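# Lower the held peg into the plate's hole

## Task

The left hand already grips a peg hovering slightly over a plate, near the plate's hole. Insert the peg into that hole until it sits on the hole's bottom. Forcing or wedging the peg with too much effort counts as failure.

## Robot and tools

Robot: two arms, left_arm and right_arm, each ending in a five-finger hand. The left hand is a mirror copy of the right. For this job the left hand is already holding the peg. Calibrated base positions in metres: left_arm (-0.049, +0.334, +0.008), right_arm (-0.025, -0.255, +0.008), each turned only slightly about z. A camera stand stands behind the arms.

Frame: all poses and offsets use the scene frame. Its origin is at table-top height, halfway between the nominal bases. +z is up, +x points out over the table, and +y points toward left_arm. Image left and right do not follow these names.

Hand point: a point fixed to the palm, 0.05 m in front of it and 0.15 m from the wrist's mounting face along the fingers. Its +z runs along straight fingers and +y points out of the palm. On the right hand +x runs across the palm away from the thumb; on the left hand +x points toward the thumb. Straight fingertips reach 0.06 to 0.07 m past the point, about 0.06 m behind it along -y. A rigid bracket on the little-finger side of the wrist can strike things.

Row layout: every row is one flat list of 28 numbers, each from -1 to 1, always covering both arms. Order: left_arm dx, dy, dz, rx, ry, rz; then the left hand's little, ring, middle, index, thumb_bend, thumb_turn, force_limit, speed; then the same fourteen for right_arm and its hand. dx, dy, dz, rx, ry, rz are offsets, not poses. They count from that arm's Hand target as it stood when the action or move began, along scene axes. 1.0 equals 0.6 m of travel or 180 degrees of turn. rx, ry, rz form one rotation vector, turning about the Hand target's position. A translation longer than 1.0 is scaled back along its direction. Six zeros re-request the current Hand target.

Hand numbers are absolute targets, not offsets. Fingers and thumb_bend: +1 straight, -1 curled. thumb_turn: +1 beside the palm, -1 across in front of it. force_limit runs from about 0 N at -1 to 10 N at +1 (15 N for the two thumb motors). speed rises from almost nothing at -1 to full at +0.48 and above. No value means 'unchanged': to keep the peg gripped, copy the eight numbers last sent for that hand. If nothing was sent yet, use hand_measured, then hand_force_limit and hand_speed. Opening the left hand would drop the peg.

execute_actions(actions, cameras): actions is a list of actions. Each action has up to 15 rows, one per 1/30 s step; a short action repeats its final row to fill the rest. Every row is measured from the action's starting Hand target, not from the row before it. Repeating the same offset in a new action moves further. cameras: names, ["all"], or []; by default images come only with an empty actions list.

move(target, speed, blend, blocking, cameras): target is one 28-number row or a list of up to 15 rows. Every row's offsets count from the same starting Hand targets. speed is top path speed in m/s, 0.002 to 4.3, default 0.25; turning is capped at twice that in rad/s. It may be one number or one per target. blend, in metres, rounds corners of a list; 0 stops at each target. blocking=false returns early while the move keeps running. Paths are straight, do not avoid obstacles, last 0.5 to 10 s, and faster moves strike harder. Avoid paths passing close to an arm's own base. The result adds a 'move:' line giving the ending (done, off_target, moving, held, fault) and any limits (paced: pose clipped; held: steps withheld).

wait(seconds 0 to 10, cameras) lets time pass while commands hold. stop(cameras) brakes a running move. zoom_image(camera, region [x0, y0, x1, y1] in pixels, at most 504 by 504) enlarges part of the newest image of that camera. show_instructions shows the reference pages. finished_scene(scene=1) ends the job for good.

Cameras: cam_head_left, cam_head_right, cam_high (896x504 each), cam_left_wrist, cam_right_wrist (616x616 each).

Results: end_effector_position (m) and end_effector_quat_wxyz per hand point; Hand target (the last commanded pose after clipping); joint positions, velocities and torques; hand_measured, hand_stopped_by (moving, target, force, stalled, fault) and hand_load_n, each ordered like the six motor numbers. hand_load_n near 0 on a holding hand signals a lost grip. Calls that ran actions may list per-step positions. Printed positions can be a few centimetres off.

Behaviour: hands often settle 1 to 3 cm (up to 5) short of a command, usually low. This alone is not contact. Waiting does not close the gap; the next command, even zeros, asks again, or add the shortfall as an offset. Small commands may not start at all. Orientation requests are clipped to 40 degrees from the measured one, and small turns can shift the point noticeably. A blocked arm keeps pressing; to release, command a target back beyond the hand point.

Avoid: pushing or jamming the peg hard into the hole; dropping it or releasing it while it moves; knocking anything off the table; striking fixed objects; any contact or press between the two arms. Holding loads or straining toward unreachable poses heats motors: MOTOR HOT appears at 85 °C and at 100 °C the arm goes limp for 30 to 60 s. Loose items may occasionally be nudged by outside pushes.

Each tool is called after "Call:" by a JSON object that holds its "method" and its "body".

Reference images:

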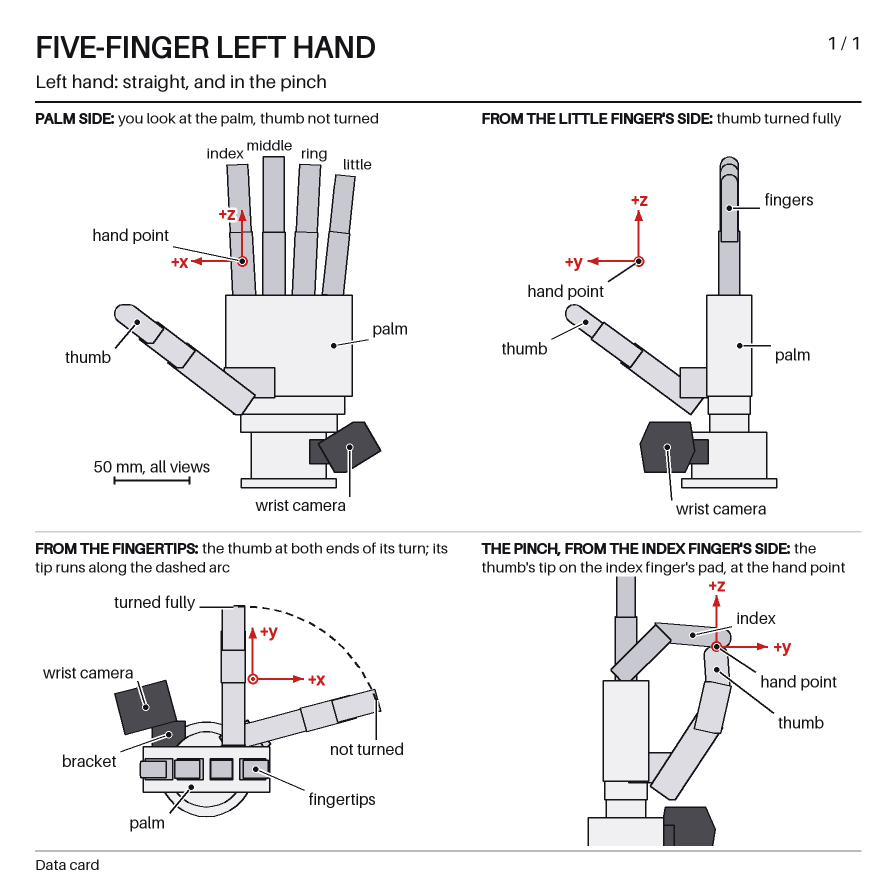

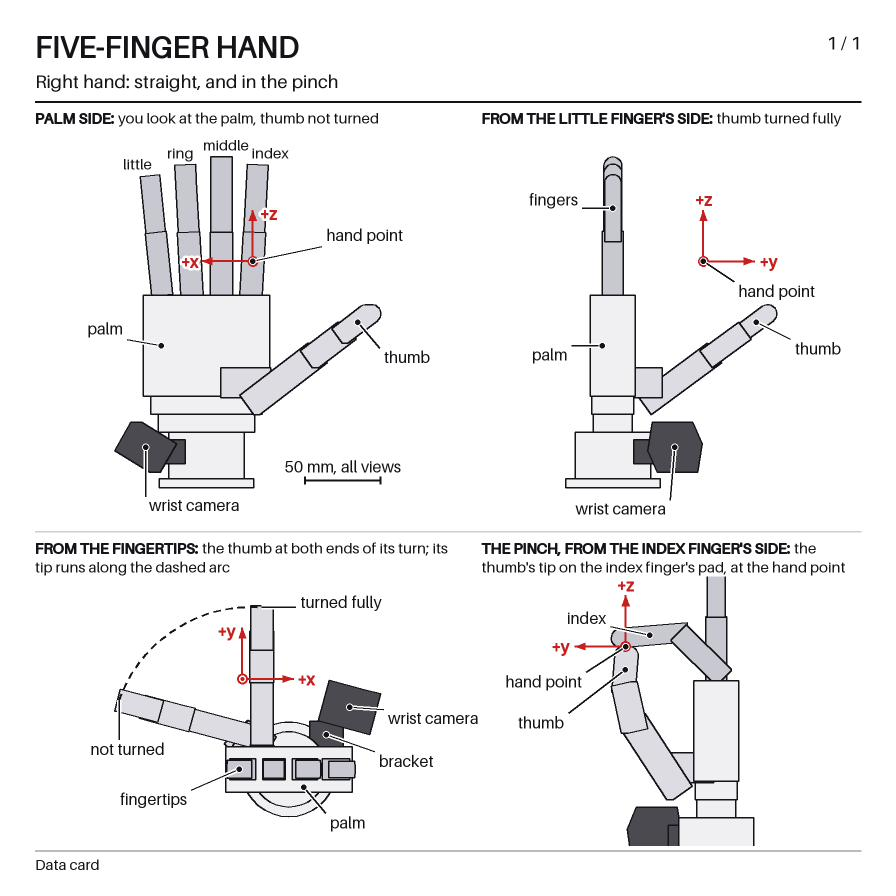

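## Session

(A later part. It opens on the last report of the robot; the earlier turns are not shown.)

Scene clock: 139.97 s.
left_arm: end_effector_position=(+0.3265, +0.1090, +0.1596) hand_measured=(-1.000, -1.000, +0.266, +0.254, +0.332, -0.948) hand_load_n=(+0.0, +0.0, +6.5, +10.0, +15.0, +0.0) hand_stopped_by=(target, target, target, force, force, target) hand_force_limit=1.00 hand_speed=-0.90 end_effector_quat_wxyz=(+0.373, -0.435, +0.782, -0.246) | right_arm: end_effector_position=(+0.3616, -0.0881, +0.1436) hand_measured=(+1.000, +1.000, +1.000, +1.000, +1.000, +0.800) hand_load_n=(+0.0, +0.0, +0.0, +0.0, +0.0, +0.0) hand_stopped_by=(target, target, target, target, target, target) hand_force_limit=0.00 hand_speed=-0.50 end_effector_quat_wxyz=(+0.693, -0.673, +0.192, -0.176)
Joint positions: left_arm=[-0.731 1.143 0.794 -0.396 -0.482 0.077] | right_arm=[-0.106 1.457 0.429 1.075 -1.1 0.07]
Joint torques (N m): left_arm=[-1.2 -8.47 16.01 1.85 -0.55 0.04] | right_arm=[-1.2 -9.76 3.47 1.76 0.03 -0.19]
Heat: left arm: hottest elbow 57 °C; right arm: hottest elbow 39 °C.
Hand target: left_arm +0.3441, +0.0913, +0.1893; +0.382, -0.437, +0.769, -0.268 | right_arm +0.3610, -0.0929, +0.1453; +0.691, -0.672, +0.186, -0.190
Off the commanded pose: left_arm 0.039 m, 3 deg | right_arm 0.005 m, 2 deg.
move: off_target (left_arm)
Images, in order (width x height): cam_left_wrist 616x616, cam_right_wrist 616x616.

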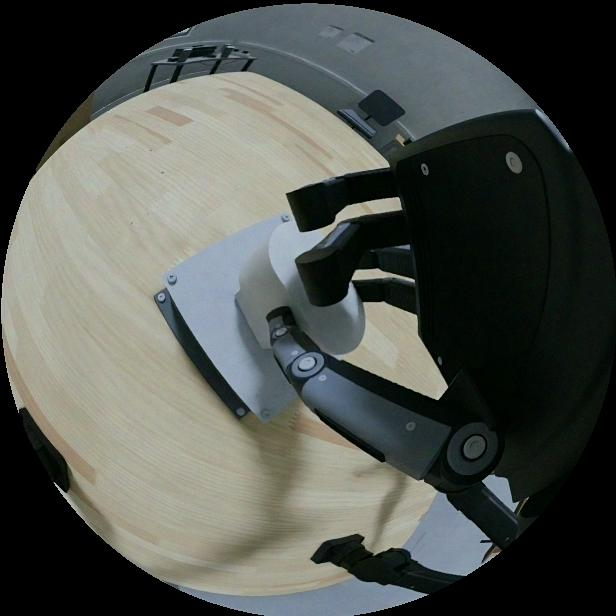

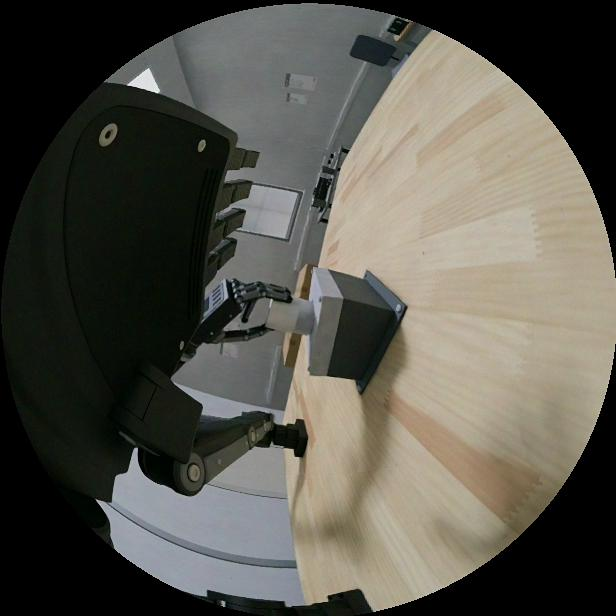

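Call:
{"method": "move", "body": {"target": [0.01,0,0.0167,0,0,0,-1,-1,0.264,0.254,0.326,-0.948,1.0,-0.9,0,0,0,0,0,0,1,1,1,1,1,0.8,0,-0.5], "speed": 0.05, "cameras": ["cam_right_wrist","cam_left_wrist"]}}

Call:
{"method": "zoom_image", "body": {"camera": "cam_left_wrist", "region": [225, 285, 285, 355]}}

Call:
{"method": "zoom_image", "body": {"camera": "cam_right_wrist", "region": [290, 290, 330, 345]}}

Scene clock: 142.63 s.
left_arm: end_effector_position=(+0.3289, +0.1068, +0.1651) hand_measured=(-1.000, -1.000, +0.266, +0.254, +0.332, -0.948) hand_load_n=(+0.0, +0.0, +6.5, +10.0, +15.0, +0.5) hand_stopped_by=(target, target, target, force, force, target) hand_force_limit=1.00 hand_speed=-0.90 end_effector_quat_wxyz=(+0.372, -0.435, +0.783, -0.243) | right_arm: end_effector_position=(+0.3616, -0.0881, +0.1436) hand_measured=(+1.000, +1.000, +1.000, +1.000, +1.000, +0.800) hand_load_n=(+0.0, +0.0, +0.0, +0.0, +0.0, +0.0) hand_stopped_by=(target, target, target, target, target, target) hand_force_limit=0.00 hand_speed=-0.50 end_effector_quat_wxyz=(+0.693, -0.673, +0.192, -0.176)
Joint positions: left_arm=[-0.731 1.151 0.817 -0.419 -0.481 0.077] | right_arm=[-0.106 1.457 0.429 1.075 -1.1 0.07]
Joint torques (N m): left_arm=[-0.62 -9.17 16.59 1.94 -0.26 0.1] | right_arm=[-1.2 -9.82 3.45 1.76 0.03 -0.19]
Heat: left arm: hottest elbow 58 °C; right arm: hottest elbow 39 °C.
Hand target: left_arm +0.3501, +0.0912, +0.1993; +0.382, -0.437, +0.769, -0.268 | right_arm +0.3610, -0.0929, +0.1453; +0.691, -0.672, +0.186, -0.190
Off the commanded pose: left_arm 0.043 m, 4 deg | right_arm 0.005 m, 2 deg.
move: off_target (left_arm)
Images, in order (width x height): cam_left_wrist 616x616, cam_right_wrist 616x616.

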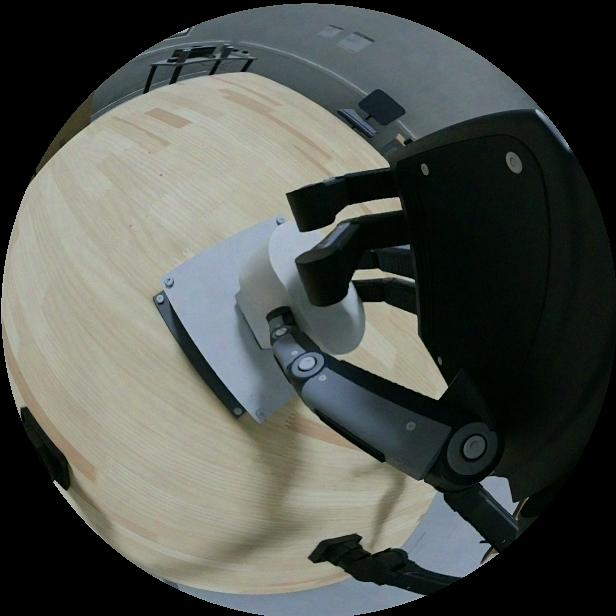

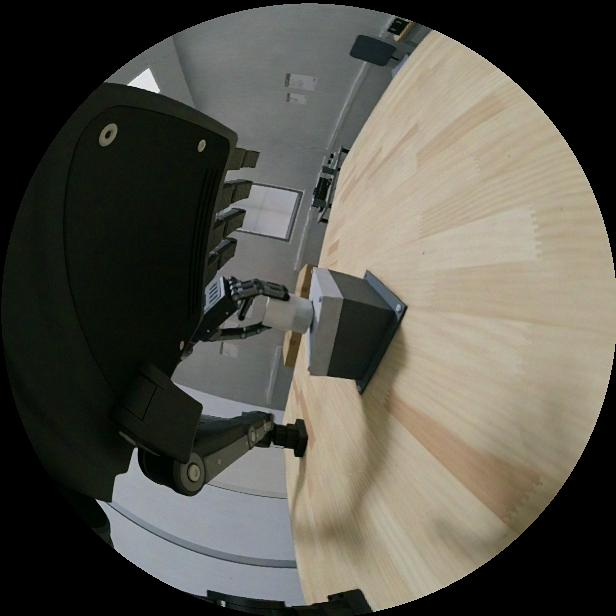

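Scaled by 7.200 from the camera's 616x616 image, which has a finer 880x880 frame.

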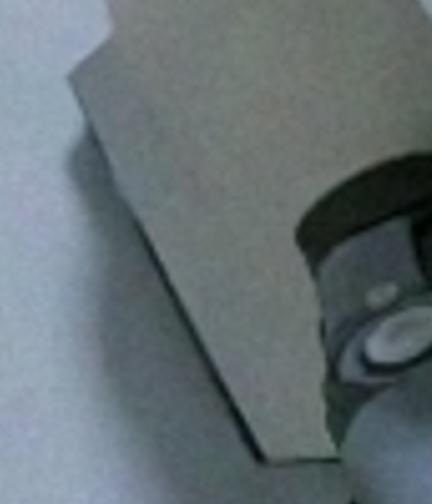

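Scaled by 9.164 from the camera's 616x616 image, which has a finer 880x880 frame.

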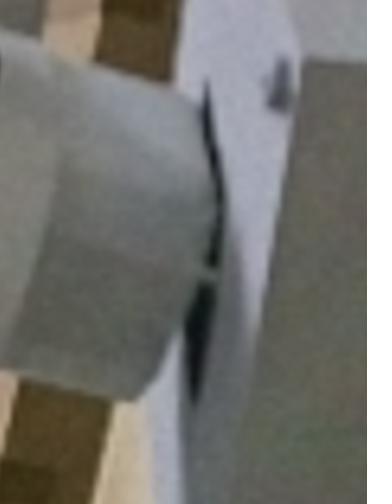

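Call:
{"method": "move", "body": {"target": [-0.0343,0.0228,-0.0688,0.0122,0.015,-0.01,-1,-1,0.264,0.254,0.326,-0.948,1.0,-0.9,0,0,0,0,0,0,1,1,1,1,1,0.8,0,-0.5], "speed": 0.05, "cameras": ["cam_right_wrist","cam_left_wrist"]}}

Call:
{"method": "zoom_image", "body": {"camera": "cam_left_wrist", "region": [225, 285, 285, 355]}}

Call:
{"method": "zoom_image", "body": {"camera": "cam_right_wrist", "region": [290, 290, 330, 345]}}

Scene clock: 147.97 s.
left_arm: end_effector_position=(+0.3286, +0.1021, +0.1645) hand_measured=(-1.000, -1.000, +0.266, +0.254, +0.332, -0.948) hand_load_n=(+0.0, +0.0, +7.0, +10.0, +15.0, +0.0) hand_stopped_by=(target, target, target, force, force, target) hand_force_limit=1.00 hand_speed=-0.90 end_effector_quat_wxyz=(+0.366, -0.426, +0.788, -0.251) | right_arm: end_effector_position=(+0.3616, -0.0881, +0.1436) hand_measured=(+1.000, +1.000, +1.000, +1.000, +1.000, +0.800) hand_load_n=(+0.0, -0.5, +0.0, +0.0, +0.0, +0.0) hand_stopped_by=(target, target, target, target, target, target) hand_force_limit=0.00 hand_speed=-0.50 end_effector_quat_wxyz=(+0.693, -0.673, +0.192, -0.176)
Joint positions: left_arm=[-0.731 1.151 0.815 -0.405 -0.456 0.091] | right_arm=[-0.106 1.457 0.429 1.075 -1.1 0.07]
Joint torques (N m): left_arm=[-0.15 -9.11 8.85 2.85 -0.22 0.2] | right_arm=[-1.2 -9.76 3.45 1.76 0.04 -0.19]
Heat: left arm: hottest elbow 59 °C; right arm: hottest elbow 39 °C.
Hand target: left_arm +0.3294, +0.1049, +0.1579; +0.367, -0.424, +0.790, -0.249 | right_arm +0.3610, -0.0929, +0.1453; +0.691, -0.672, +0.186, -0.190
Off the commanded pose: left_arm 0.007 m, 0 deg | right_arm 0.005 m, 2 deg.
move: done
Images, in order (width x height): cam_left_wrist 616x616, cam_right_wrist 616x616.

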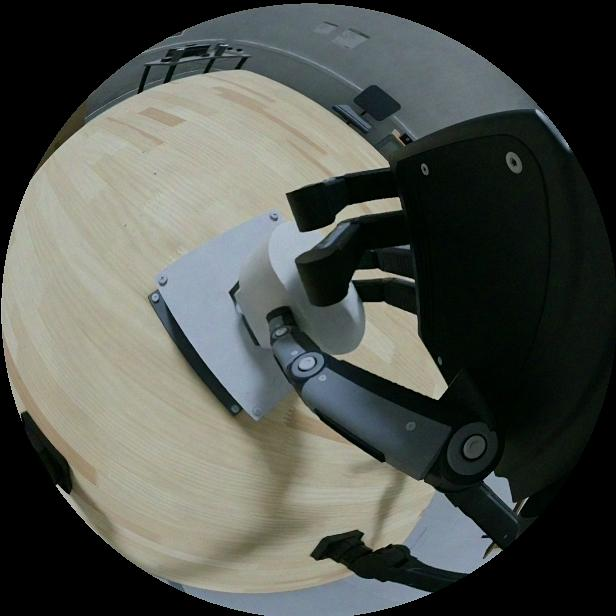

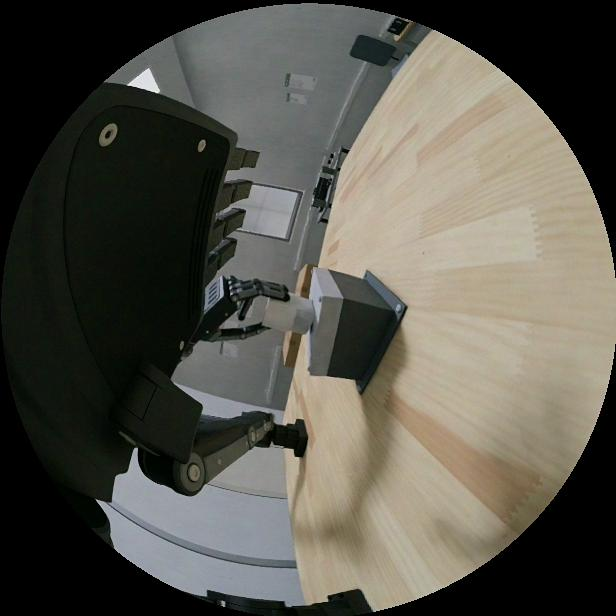

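Scaled by 7.200 from the camera's 616x616 image, which has a finer 880x880 frame.

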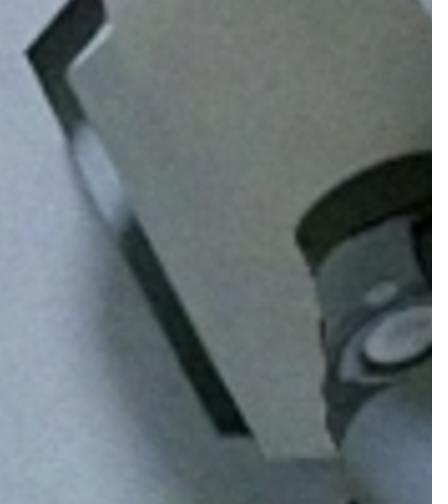

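Scaled by 9.164 from the camera's 616x616 image, which has a finer 880x880 frame.

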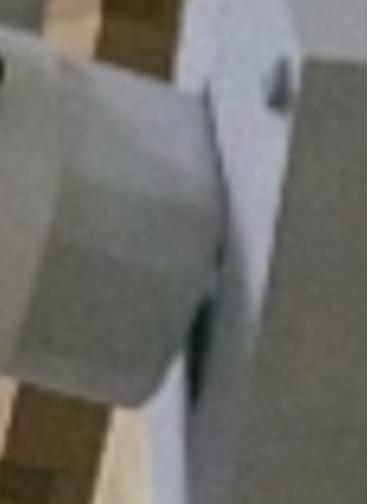

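Call:
{"method": "move", "body": {"target": [0.0017,0.0092,0.008,0,0,-0.005,-1,-1,0.264,0.254,0.326,-0.948,1.0,-0.9,0,0,0,0,0,0,1,1,1,1,1,0.8,0,-0.5], "speed": 0.05, "cameras": ["cam_right_wrist","cam_left_wrist"]}}

Call:
{"method": "zoom_image", "body": {"camera": "cam_left_wrist", "region": [225, 285, 285, 355]}}

Call:
{"method": "zoom_image", "body": {"camera": "cam_right_wrist", "region": [290, 290, 330, 345]}}

Scene clock: 152.17 s.
left_arm: end_effector_position=(+0.3300, +0.1043, +0.1645) hand_measured=(-1.000, -1.000, +0.266, +0.254, +0.332, -0.948) hand_load_n=(+0.0, +0.0, +7.0, +10.0, +14.5, +0.0) hand_stopped_by=(target, target, target, force, force, target) hand_force_limit=1.00 hand_speed=-0.90 end_effector_quat_wxyz=(+0.361, -0.419, +0.794, -0.252) | right_arm: end_effector_position=(+0.3616, -0.0881, +0.1436) hand_measured=(+1.000, +1.000, +1.000, +1.000, +1.000, +0.800) hand_load_n=(+0.0, +0.0, +0.0, +0.0, +0.0, +0.0) hand_stopped_by=(target, target, target, target, target, target) hand_force_limit=0.00 hand_speed=-0.50 end_effector_quat_wxyz=(+0.693, -0.673, +0.192, -0.176)
Joint positions: left_arm=[-0.717 1.149 0.815 -0.404 -0.43 0.113] | right_arm=[-0.106 1.457 0.429 1.075 -1.1 0.07]
Joint torques (N m): left_arm=[-0.03 -10.46 8.87 2.67 -0.25 0.2] | right_arm=[-1.26 -9.76 3.47 1.76 0.04 -0.18]
Heat: left arm: hottest elbow 59 °C; right arm: hottest elbow 39 °C.
Hand target: left_arm +0.3305, +0.1105, +0.1628; +0.365, -0.418, +0.793, -0.252 | right_arm +0.3610, -0.0929, +0.1453; +0.691, -0.672, +0.186, -0.190
Off the commanded pose: left_arm 0.006 m, 1 deg | right_arm 0.005 m, 2 deg.
move: done
Images, in order (width x height): cam_left_wrist 616x616, cam_right_wrist 616x616.

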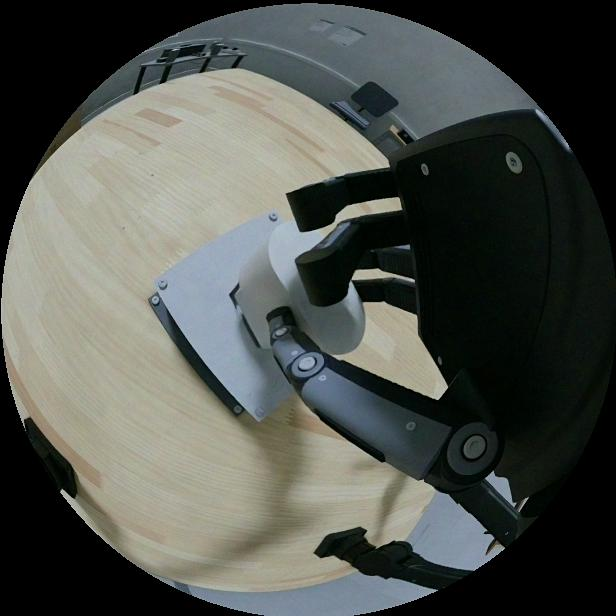

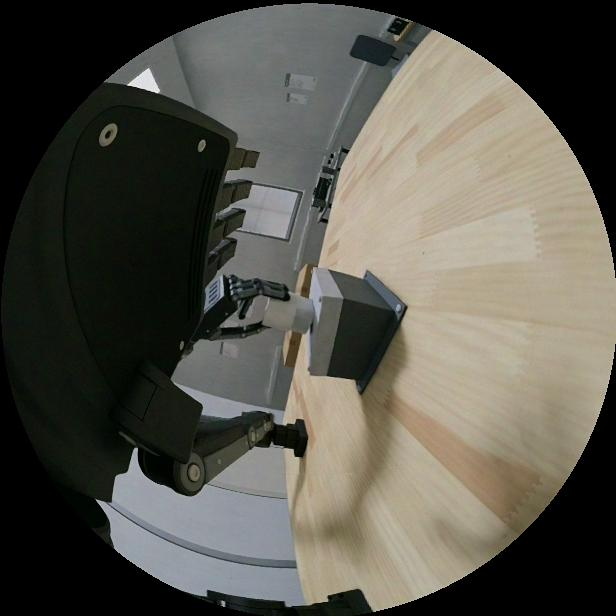

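Scaled by 7.200 from the camera's 616x616 image, which has a finer 880x880 frame.

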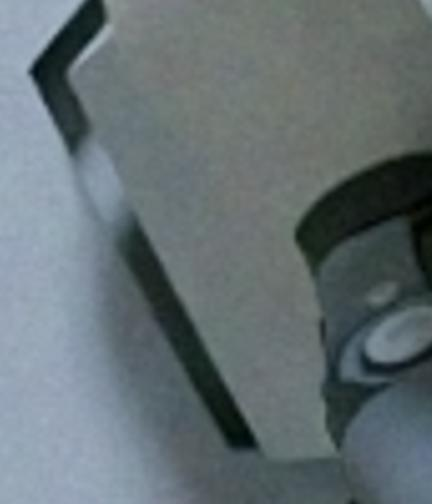

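Scaled by 9.164 from the camera's 616x616 image, which has a finer 880x880 frame.

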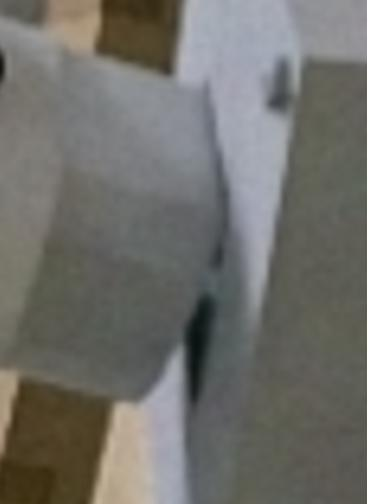

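Call:
{"method": "zoom_image", "body": {"camera": "cam_right_wrist", "region": [250, 275, 330, 355]}}

Scaled by 6.300 from the camera's 616x616 image, which has a finer 880x880 frame.

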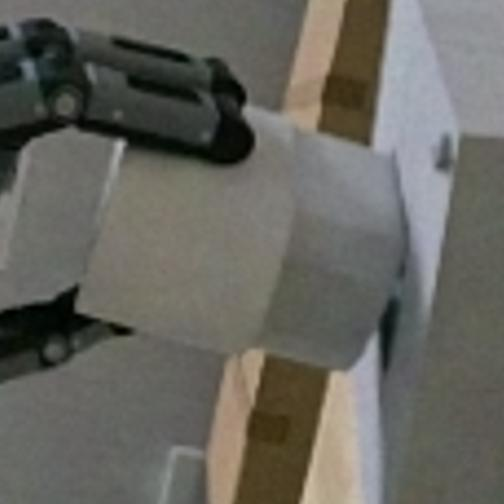

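Call:
{"method": "move", "body": {"target": [0.001,0.0055,0.0,0,0,0.006,-1,-1,0.264,0.254,0.326,-0.948,1.0,-0.9,0,0,0,0,0,0,1,1,1,1,1,0.8,0,-0.5], "speed": 0.05, "cameras": ["cam_left_wrist"]}}

Call:
{"method": "zoom_image", "body": {"camera": "cam_left_wrist", "region": [225, 285, 285, 355]}}

Scene clock: 155.93 s.
left_arm: end_effector_position=(+0.3297, +0.1089, +0.1609) hand_measured=(-1.000, -1.000, +0.266, +0.254, +0.332, -0.948) hand_load_n=(+0.0, +0.0, +6.5, +10.0, +15.0, +0.5) hand_stopped_by=(target, target, target, force, force, target) hand_force_limit=1.00 hand_speed=-0.90 end_effector_quat_wxyz=(+0.362, -0.422, +0.793, -0.247) | right_arm: end_effector_position=(+0.3616, -0.0881, +0.1436) hand_measured=(+1.000, +1.000, +1.000, +1.000, +1.000, +0.800) hand_load_n=(+0.0, +0.0, +0.0, +0.0, +0.0, -0.5) hand_stopped_by=(target, target, target, target, target, target) hand_force_limit=0.00 hand_speed=-0.50 end_effector_quat_wxyz=(+0.693, -0.673, +0.192, -0.176)
Joint positions: left_arm=[-0.711 1.149 0.807 -0.404 -0.434 0.113] | right_arm=[-0.106 1.457 0.429 1.075 -1.1 0.07]
Joint torques (N m): left_arm=[-0.09 -10.52 9.44 2.47 -0.55 0.1] | right_arm=[-1.26 -9.82 3.45 1.76 0.03 -0.19]
Heat: left arm: hottest elbow 59 °C; right arm: hottest elbow 39 °C.
Hand target: left_arm +0.3311, +0.1139, +0.1628; +0.368, -0.425, +0.789, -0.248 | right_arm +0.3610, -0.0929, +0.1453; +0.691, -0.672, +0.186, -0.190
Off the commanded pose: left_arm 0.005 m, 1 deg | right_arm 0.005 m, 2 deg.
move: done
Images, in order (width x height): cam_left_wrist 616x616.

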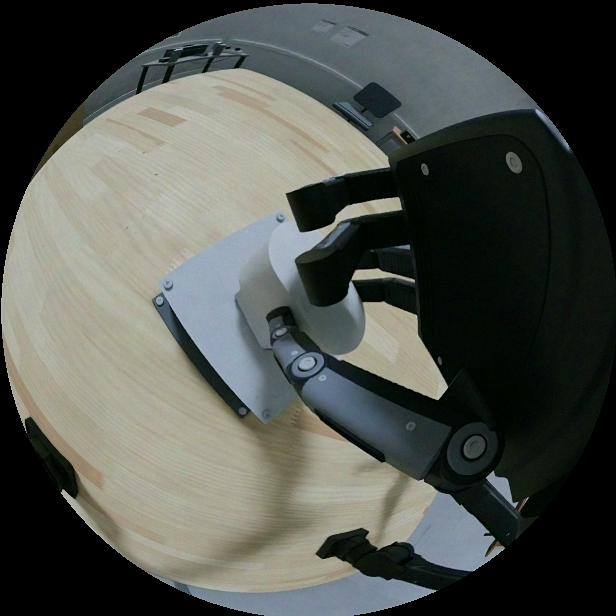

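Scaled by 7.200 from the camera's 616x616 image, which has a finer 880x880 frame.

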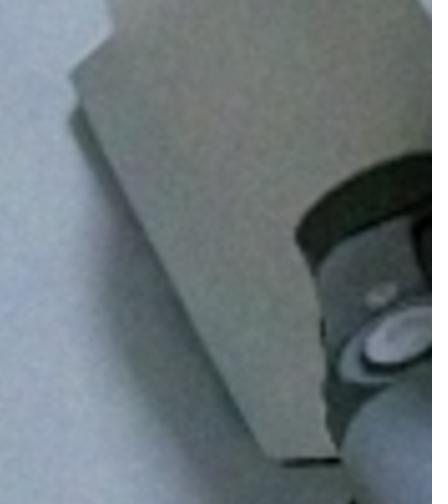

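Call:
{"method": "move", "body": {"target": [0.001,-0.014,0.007,0,0,0.0,-1,-1,0.264,0.254,0.326,-0.948,1.0,-0.9,0,0,0,0,0,0,1,1,1,1,1,0.8,0,-0.5], "speed": 0.05, "cameras": ["cam_left_wrist", "cam_right_wrist"]}}

Call:
{"method": "zoom_image", "body": {"camera": "cam_left_wrist", "region": [225, 285, 285, 355]}}

Call:
{"method": "zoom_image", "body": {"camera": "cam_right_wrist", "region": [290, 290, 330, 345]}}

Scene clock: 158.27 s.
left_arm: end_effector_position=(+0.3298, +0.1097, +0.1612) hand_measured=(-1.000, -1.000, +0.266, +0.254, +0.332, -0.948) hand_load_n=(+0.0, +0.0, +7.0, +10.0, +15.0, +0.5) hand_stopped_by=(target, target, target, force, force, target) hand_force_limit=1.00 hand_speed=-0.90 end_effector_quat_wxyz=(+0.365, -0.425, +0.791, -0.245) | right_arm: end_effector_position=(+0.3616, -0.0881, +0.1436) hand_measured=(+1.000, +1.000, +1.000, +1.000, +1.000, +0.800) hand_load_n=(+0.0, +0.0, +0.0, +0.0, +0.0, -0.5) hand_stopped_by=(target, target, target, target, target, target) hand_force_limit=0.00 hand_speed=-0.50 end_effector_quat_wxyz=(+0.693, -0.673, +0.192, -0.176)
Joint positions: left_arm=[-0.714 1.149 0.807 -0.406 -0.446 0.107] | right_arm=[-0.106 1.457 0.429 1.075 -1.1 0.07]
Joint torques (N m): left_arm=[-1.2 -9.29 11.36 1.87 -0.63 0.04] | right_arm=[-1.2 -9.76 3.47 1.76 0.03 -0.19]
Heat: left arm: hottest elbow 59 °C; right arm: hottest elbow 39 °C.
Hand target: left_arm +0.3317, +0.1055, +0.1669; +0.368, -0.425, +0.789, -0.248 | right_arm +0.3610, -0.0929, +0.1453; +0.691, -0.672, +0.186, -0.190
Off the commanded pose: left_arm 0.007 m, 1 deg | right_arm 0.005 m, 2 deg.
move: done
Images, in order (width x height): cam_left_wrist 616x616, cam_right_wrist 616x616.

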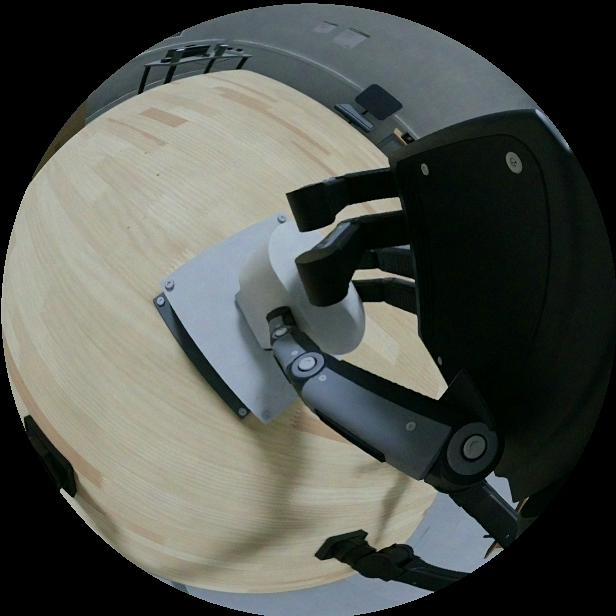

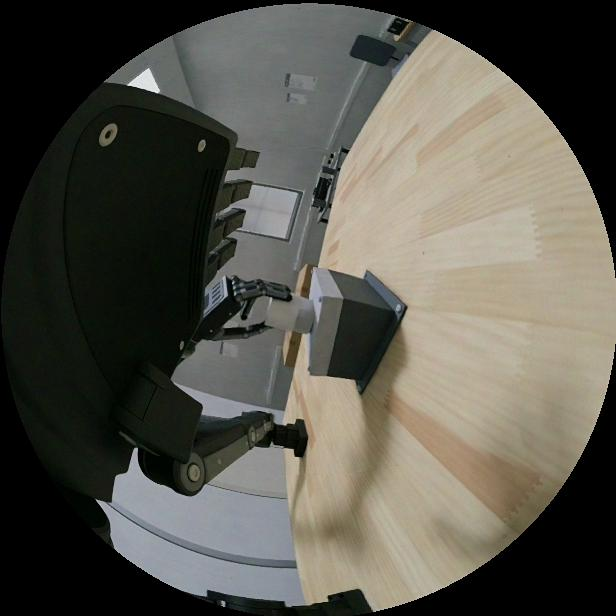

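Scaled by 7.200 from the camera's 616x616 image, which has a finer 880x880 frame.

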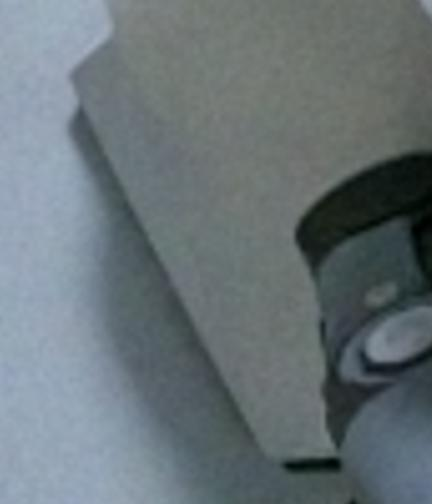

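Scaled by 9.164 from the camera's 616x616 image, which has a finer 880x880 frame.

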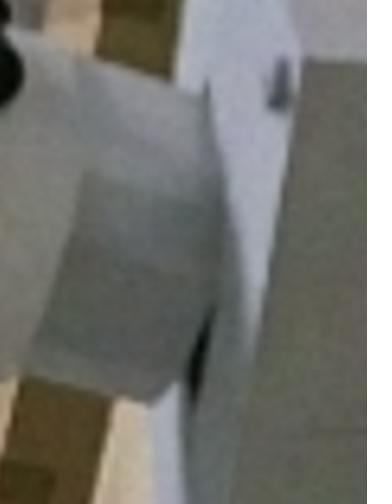

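Call:
{"method": "move", "body": {"target": [0.0,-0.006,0.0,0,0,0.0,-1,-1,0.264,0.254,0.326,-0.948,1.0,-0.9,0,0,0,0,0,0,1,1,1,1,1,0.8,0,-0.5], "speed": 0.05, "cameras": ["cam_left_wrist"]}}

Call:
{"method": "zoom_image", "body": {"camera": "cam_left_wrist", "region": [225, 285, 285, 355]}}

Scene clock: 159.93 s.
left_arm: end_effector_position=(+0.3287, +0.1081, +0.1608) hand_measured=(-1.000, -1.000, +0.266, +0.254, +0.332, -0.948) hand_load_n=(+0.0, +0.0, +6.5, +10.0, +15.0, +0.5) hand_stopped_by=(target, target, target, force, force, target) hand_force_limit=1.00 hand_speed=-0.90 end_effector_quat_wxyz=(+0.366, -0.425, +0.791, -0.245) | right_arm: end_effector_position=(+0.3616, -0.0881, +0.1436) hand_measured=(+1.000, +1.000, +1.000, +1.000, +1.000, +0.800) hand_load_n=(-0.5, +0.0, +0.0, -0.5, +0.0, -0.5) hand_stopped_by=(target, target, target, target, target, target) hand_force_limit=0.00 hand_speed=-0.50 end_effector_quat_wxyz=(+0.693, -0.673, +0.192, -0.176)
Joint positions: left_arm=[-0.72 1.15 0.807 -0.406 -0.453 0.103] | right_arm=[-0.106 1.457 0.429 1.075 -1.1 0.07]
Joint torques (N m): left_arm=[-1.14 -9.17 11.81 1.91 -0.6 -0.01] | right_arm=[-1.2 -9.76 3.47 1.76 0.03 -0.18]
Heat: left arm: hottest elbow 59 °C; right arm: hottest elbow 39 °C.
Hand target: left_arm +0.3317, +0.1019, +0.1669; +0.368, -0.425, +0.789, -0.249 | right_arm +0.3610, -0.0929, +0.1453; +0.691, -0.672, +0.186, -0.190
Off the commanded pose: left_arm 0.009 m, 1 deg | right_arm 0.005 m, 2 deg.
move: done
Images, in order (width x height): cam_left_wrist 616x616.

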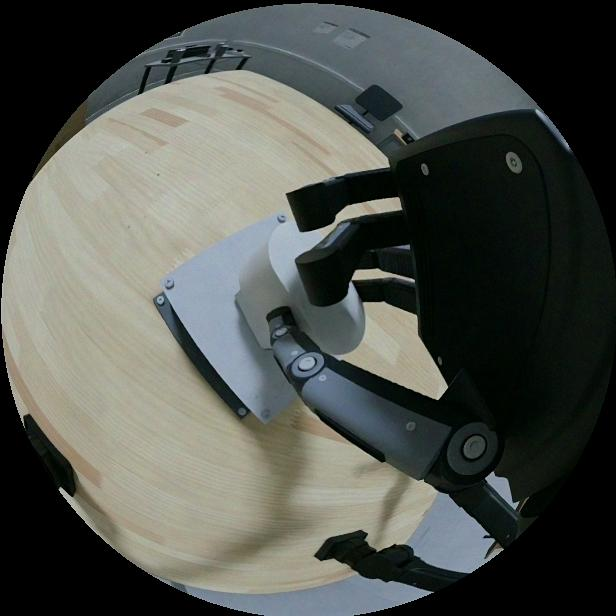

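Scaled by 7.200 from the camera's 616x616 image, which has a finer 880x880 frame.

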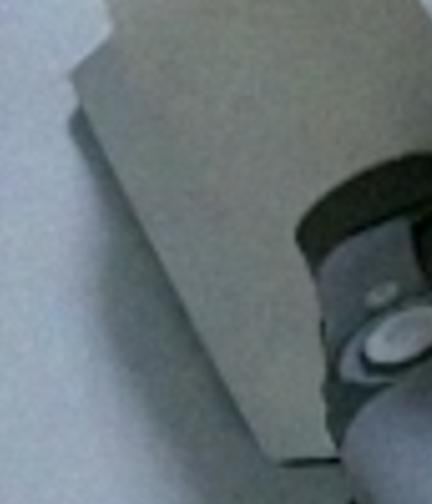

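Call:
{"method": "move", "body": {"target": [0.0043,-0.0025,0.028,0,0,0.0,-1,-1,0.264,0.254,0.326,-0.948,1.0,-0.9,0,0,0,0,0,0,1,1,1,1,1,0.8,0,-0.5], "speed": 0.05, "cameras": ["cam_left_wrist"]}}

Call:
{"method": "zoom_image", "body": {"camera": "cam_left_wrist", "region": [225, 285, 285, 355]}}

Scene clock: 165.20 s.
left_arm: end_effector_position=(+0.3231, +0.1101, +0.1586) hand_measured=(-1.000, -1.000, +0.266, +0.254, +0.332, -0.948) hand_load_n=(+0.0, +0.0, +7.0, +10.0, +14.5, +0.5) hand_stopped_by=(target, target, target, force, force, target) hand_force_limit=1.00 hand_speed=-0.90 end_effector_quat_wxyz=(+0.361, -0.423, +0.798, -0.233) | right_arm: end_effector_position=(+0.3616, -0.0881, +0.1436) hand_measured=(+1.000, +1.000, +1.000, +1.000, +1.000, +0.800) hand_load_n=(+0.0, +0.0, +0.0, +0.0, +0.0, -0.5) hand_stopped_by=(target, target, target, target, target, target) hand_force_limit=0.00 hand_speed=-0.50 end_effector_quat_wxyz=(+0.693, -0.673, +0.192, -0.176)
Joint positions: left_arm=[-0.725 1.15 0.813 -0.441 -0.454 0.101] | right_arm=[-0.106 1.457 0.429 1.075 -1.1 0.07]
Joint torques (N m): left_arm=[-0.97 -9.64 14.61 1.39 -0.51 0.06] | right_arm=[-1.26 -9.82 3.47 1.77 0.03 -0.19]
Heat: left arm: hottest elbow 58 °C; right arm: hottest elbow 38 °C.
Hand target: left_arm +0.3343, +0.1004, +0.1838; +0.368, -0.425, +0.789, -0.249 | right_arm +0.3610, -0.0929, +0.1453; +0.691, -0.672, +0.186, -0.190
Off the commanded pose: left_arm 0.029 m, 2 deg | right_arm 0.005 m, 2 deg.
move: off_target (left_arm)
Images, in order (width x height): cam_left_wrist 616x616.

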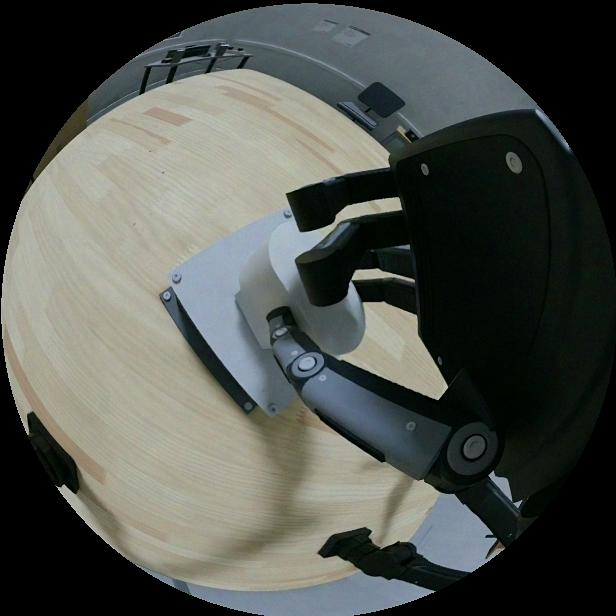

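Scaled by 7.200 from the camera's 616x616 image, which has a finer 880x880 frame.

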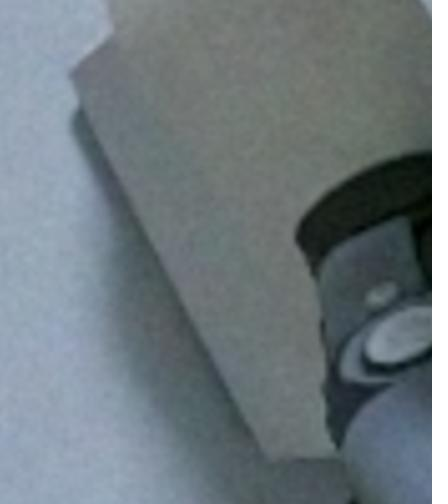

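Call:
{"method": "move", "body": {"target": [-0.0028,0.0015,-0.0258,-0.002,-0.0033,0.0,-1,-1,0.264,0.254,0.326,-0.948,1.0,-0.9,0,0,0,0,0,0,1,1,1,1,1,0.8,0,-0.5], "speed": 0.05, "cameras": ["cam_left_wrist"]}}

Call:
{"method": "zoom_image", "body": {"camera": "cam_left_wrist", "region": [225, 285, 285, 355]}}

Scene clock: 168.70 s.
left_arm: end_effector_position=(+0.3268, +0.1074, +0.1616) hand_measured=(-1.000, -1.000, +0.266, +0.254, +0.332, -0.948) hand_load_n=(+0.0, +0.0, +7.0, +10.0, +15.0, +0.5) hand_stopped_by=(target, target, target, force, force, target) hand_force_limit=1.00 hand_speed=-0.90 end_effector_quat_wxyz=(+0.365, -0.424, +0.793, -0.242) | right_arm: end_effector_position=(+0.3616, -0.0881, +0.1436) hand_measured=(+1.000, +1.000, +1.000, +1.000, +1.000, +0.800) hand_load_n=(+0.0, +0.0, +0.0, +0.0, +0.0, +0.0) hand_stopped_by=(target, target, target, target, target, target) hand_force_limit=0.00 hand_speed=-0.50 end_effector_quat_wxyz=(+0.693, -0.673, +0.192, -0.176)
Joint positions: left_arm=[-0.725 1.15 0.813 -0.421 -0.455 0.101] | right_arm=[-0.106 1.457 0.429 1.075 -1.1 0.07]
Joint torques (N m): left_arm=[-0.91 -9.29 10.93 2.95 -0.56 0.04] | right_arm=[-1.26 -9.76 3.45 1.77 0.04 -0.19]
Heat: left arm: hottest elbow 59 °C; right arm: hottest elbow 38 °C.
Hand target: left_arm +0.3326, +0.1013, +0.1683; +0.371, -0.425, +0.786, -0.253 | right_arm +0.3610, -0.0929, +0.1453; +0.691, -0.672, +0.186, -0.190
Off the commanded pose: left_arm 0.011 m, 2 deg | right_arm 0.005 m, 2 deg.
move: off_target (left_arm)
Images, in order (width x height): cam_left_wrist 616x616.

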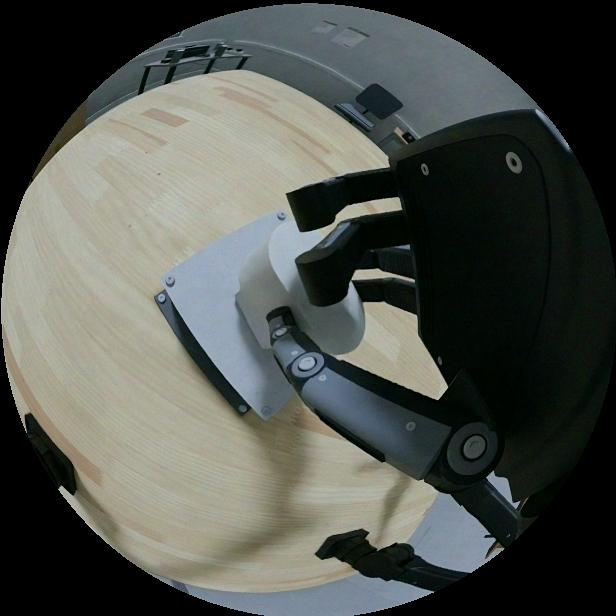

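Scaled by 7.200 from the camera's 616x616 image, which has a finer 880x880 frame.

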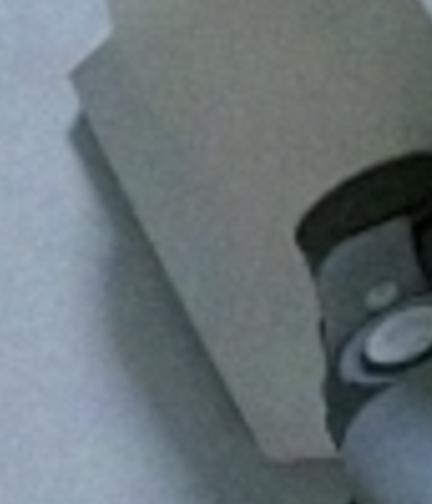

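Call:
{"method": "move", "body": {"target": [0.0026,-0.0016,0.004,-0.0033,-0.0055,0.0,-1,-1,0.264,0.254,0.326,-0.948,1.0,-0.9,0,0,0,0,0,0,1,1,1,1,1,0.8,0,-0.5], "speed": 0.05, "cameras": ["cam_left_wrist"]}}

Call:
{"method": "zoom_image", "body": {"camera": "cam_left_wrist", "region": [225, 285, 285, 355]}}

Scene clock: 170.53 s.
left_arm: end_effector_position=(+0.3307, +0.1048, +0.1648) hand_measured=(-1.000, -1.000, +0.266, +0.254, +0.332, -0.948) hand_load_n=(+0.0, +0.0, +7.0, +10.0, +15.0, +0.5) hand_stopped_by=(target, target, target, force, force, target) hand_force_limit=1.00 hand_speed=-0.90 end_effector_quat_wxyz=(+0.369, -0.425, +0.788, -0.250) | right_arm: end_effector_position=(+0.3616, -0.0881, +0.1436) hand_measured=(+1.000, +1.000, +1.000, +1.000, +1.000, +0.800) hand_load_n=(+0.0, +0.0, +0.0, +0.0, +0.0, +0.0) hand_stopped_by=(target, target, target, target, target, target) hand_force_limit=0.00 hand_speed=-0.50 end_effector_quat_wxyz=(+0.693, -0.673, +0.192, -0.176)
Joint positions: left_arm=[-0.725 1.15 0.813 -0.4 -0.457 0.101] | right_arm=[-0.106 1.457 0.429 1.075 -1.1 0.07]
Joint torques (N m): left_arm=[-1.08 -9.93 10.28 2.84 -0.56 0.07] | right_arm=[-1.2 -9.76 3.47 1.77 0.03 -0.19]
Heat: left arm: hottest elbow 59 °C; right arm: hottest elbow 38 °C.
Hand target: left_arm +0.3341, +0.1004, +0.1707; +0.375, -0.425, +0.782, -0.261 | right_arm +0.3610, -0.0929, +0.1453; +0.691, -0.672, +0.186, -0.190
Off the commanded pose: left_arm 0.008 m, 2 deg | right_arm 0.005 m, 2 deg.
move: done
Images, in order (width x height): cam_left_wrist 616x616.

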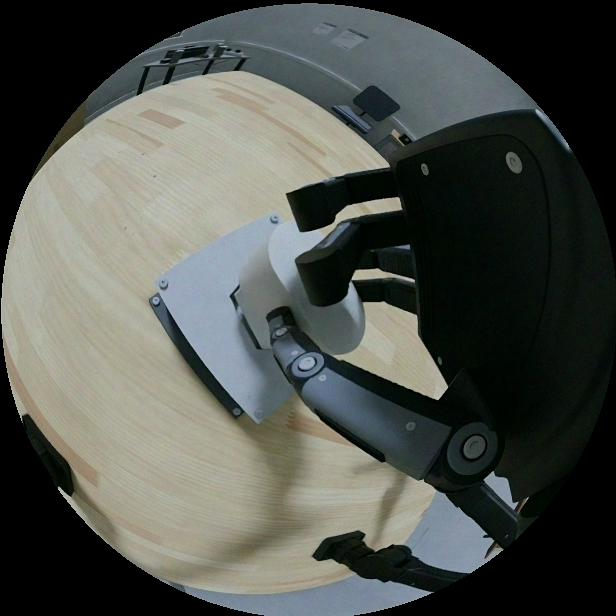

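Scaled by 7.200 from the camera's 616x616 image, which has a finer 880x880 frame.

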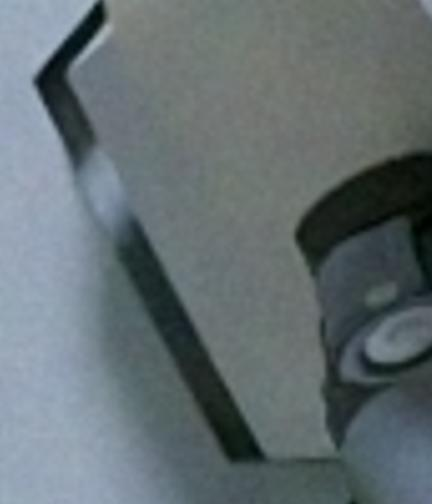

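Call:
{"method": "move", "body": {"target": [-0.0052,0.0198,-0.0137,0.00456,0.00763,0.0,-1,-1,0.264,0.254,0.326,-0.948,1.0,-0.9,0,0,0,0,0,0,1,1,1,1,1,0.8,0,-0.5], "speed": 0.05, "cameras": ["cam_left_wrist"]}}

Call:
{"method": "zoom_image", "body": {"camera": "cam_left_wrist", "region": [225, 285, 285, 355]}}

Scene clock: 176.20 s.
left_arm: end_effector_position=(+0.3301, +0.1082, +0.1607) hand_measured=(-1.000, -1.000, +0.266, +0.254, +0.332, -0.948) hand_load_n=(+0.0, +0.0, +7.0, +10.0, +15.0, +0.5) hand_stopped_by=(target, target, target, force, force, target) hand_force_limit=1.00 hand_speed=-0.90 end_effector_quat_wxyz=(+0.365, -0.426, +0.790, -0.248) | right_arm: end_effector_position=(+0.3616, -0.0881, +0.1436) hand_measured=(+1.000, +1.000, +1.000, +1.000, +1.000, +0.800) hand_load_n=(+0.0, +0.0, +0.0, +0.0, +0.0, +0.0) hand_stopped_by=(target, target, target, target, target, target) hand_force_limit=0.00 hand_speed=-0.50 end_effector_quat_wxyz=(+0.693, -0.673, +0.192, -0.176)
Joint positions: left_arm=[-0.715 1.15 0.806 -0.399 -0.445 0.103] | right_arm=[-0.106 1.457 0.429 1.075 -1.1 0.07]
Joint torques (N m): left_arm=[-0.09 -10.52 9.36 2.5 -0.24 0.19] | right_arm=[-1.2 -9.76 3.45 1.76 0.04 -0.19]
Heat: left arm: hottest elbow 58 °C; right arm: hottest elbow 38 °C.
Hand target: left_arm +0.3310, +0.1121, +0.1624; +0.369, -0.425, +0.788, -0.250 | right_arm +0.3610, -0.0929, +0.1453; +0.691, -0.672, +0.186, -0.190
Off the commanded pose: left_arm 0.005 m, 1 deg | right_arm 0.005 m, 2 deg.
move: done
Images, in order (width x height): cam_left_wrist 616x616.

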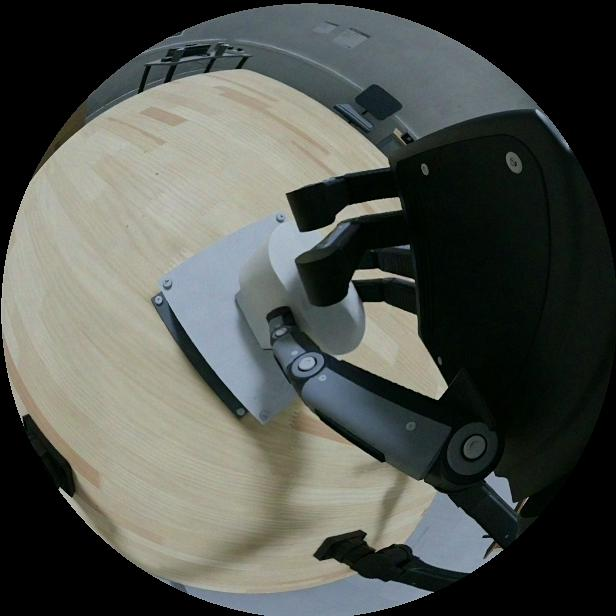

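Scaled by 7.200 from the camera's 616x616 image, which has a finer 880x880 frame.

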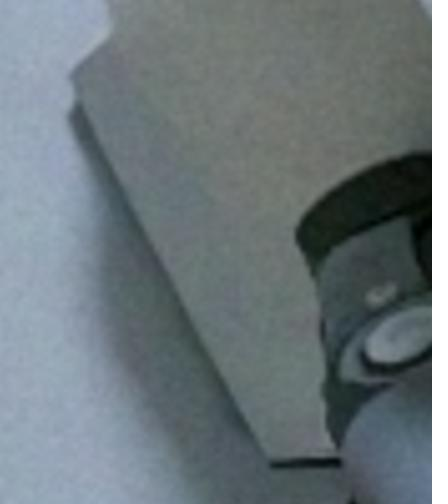

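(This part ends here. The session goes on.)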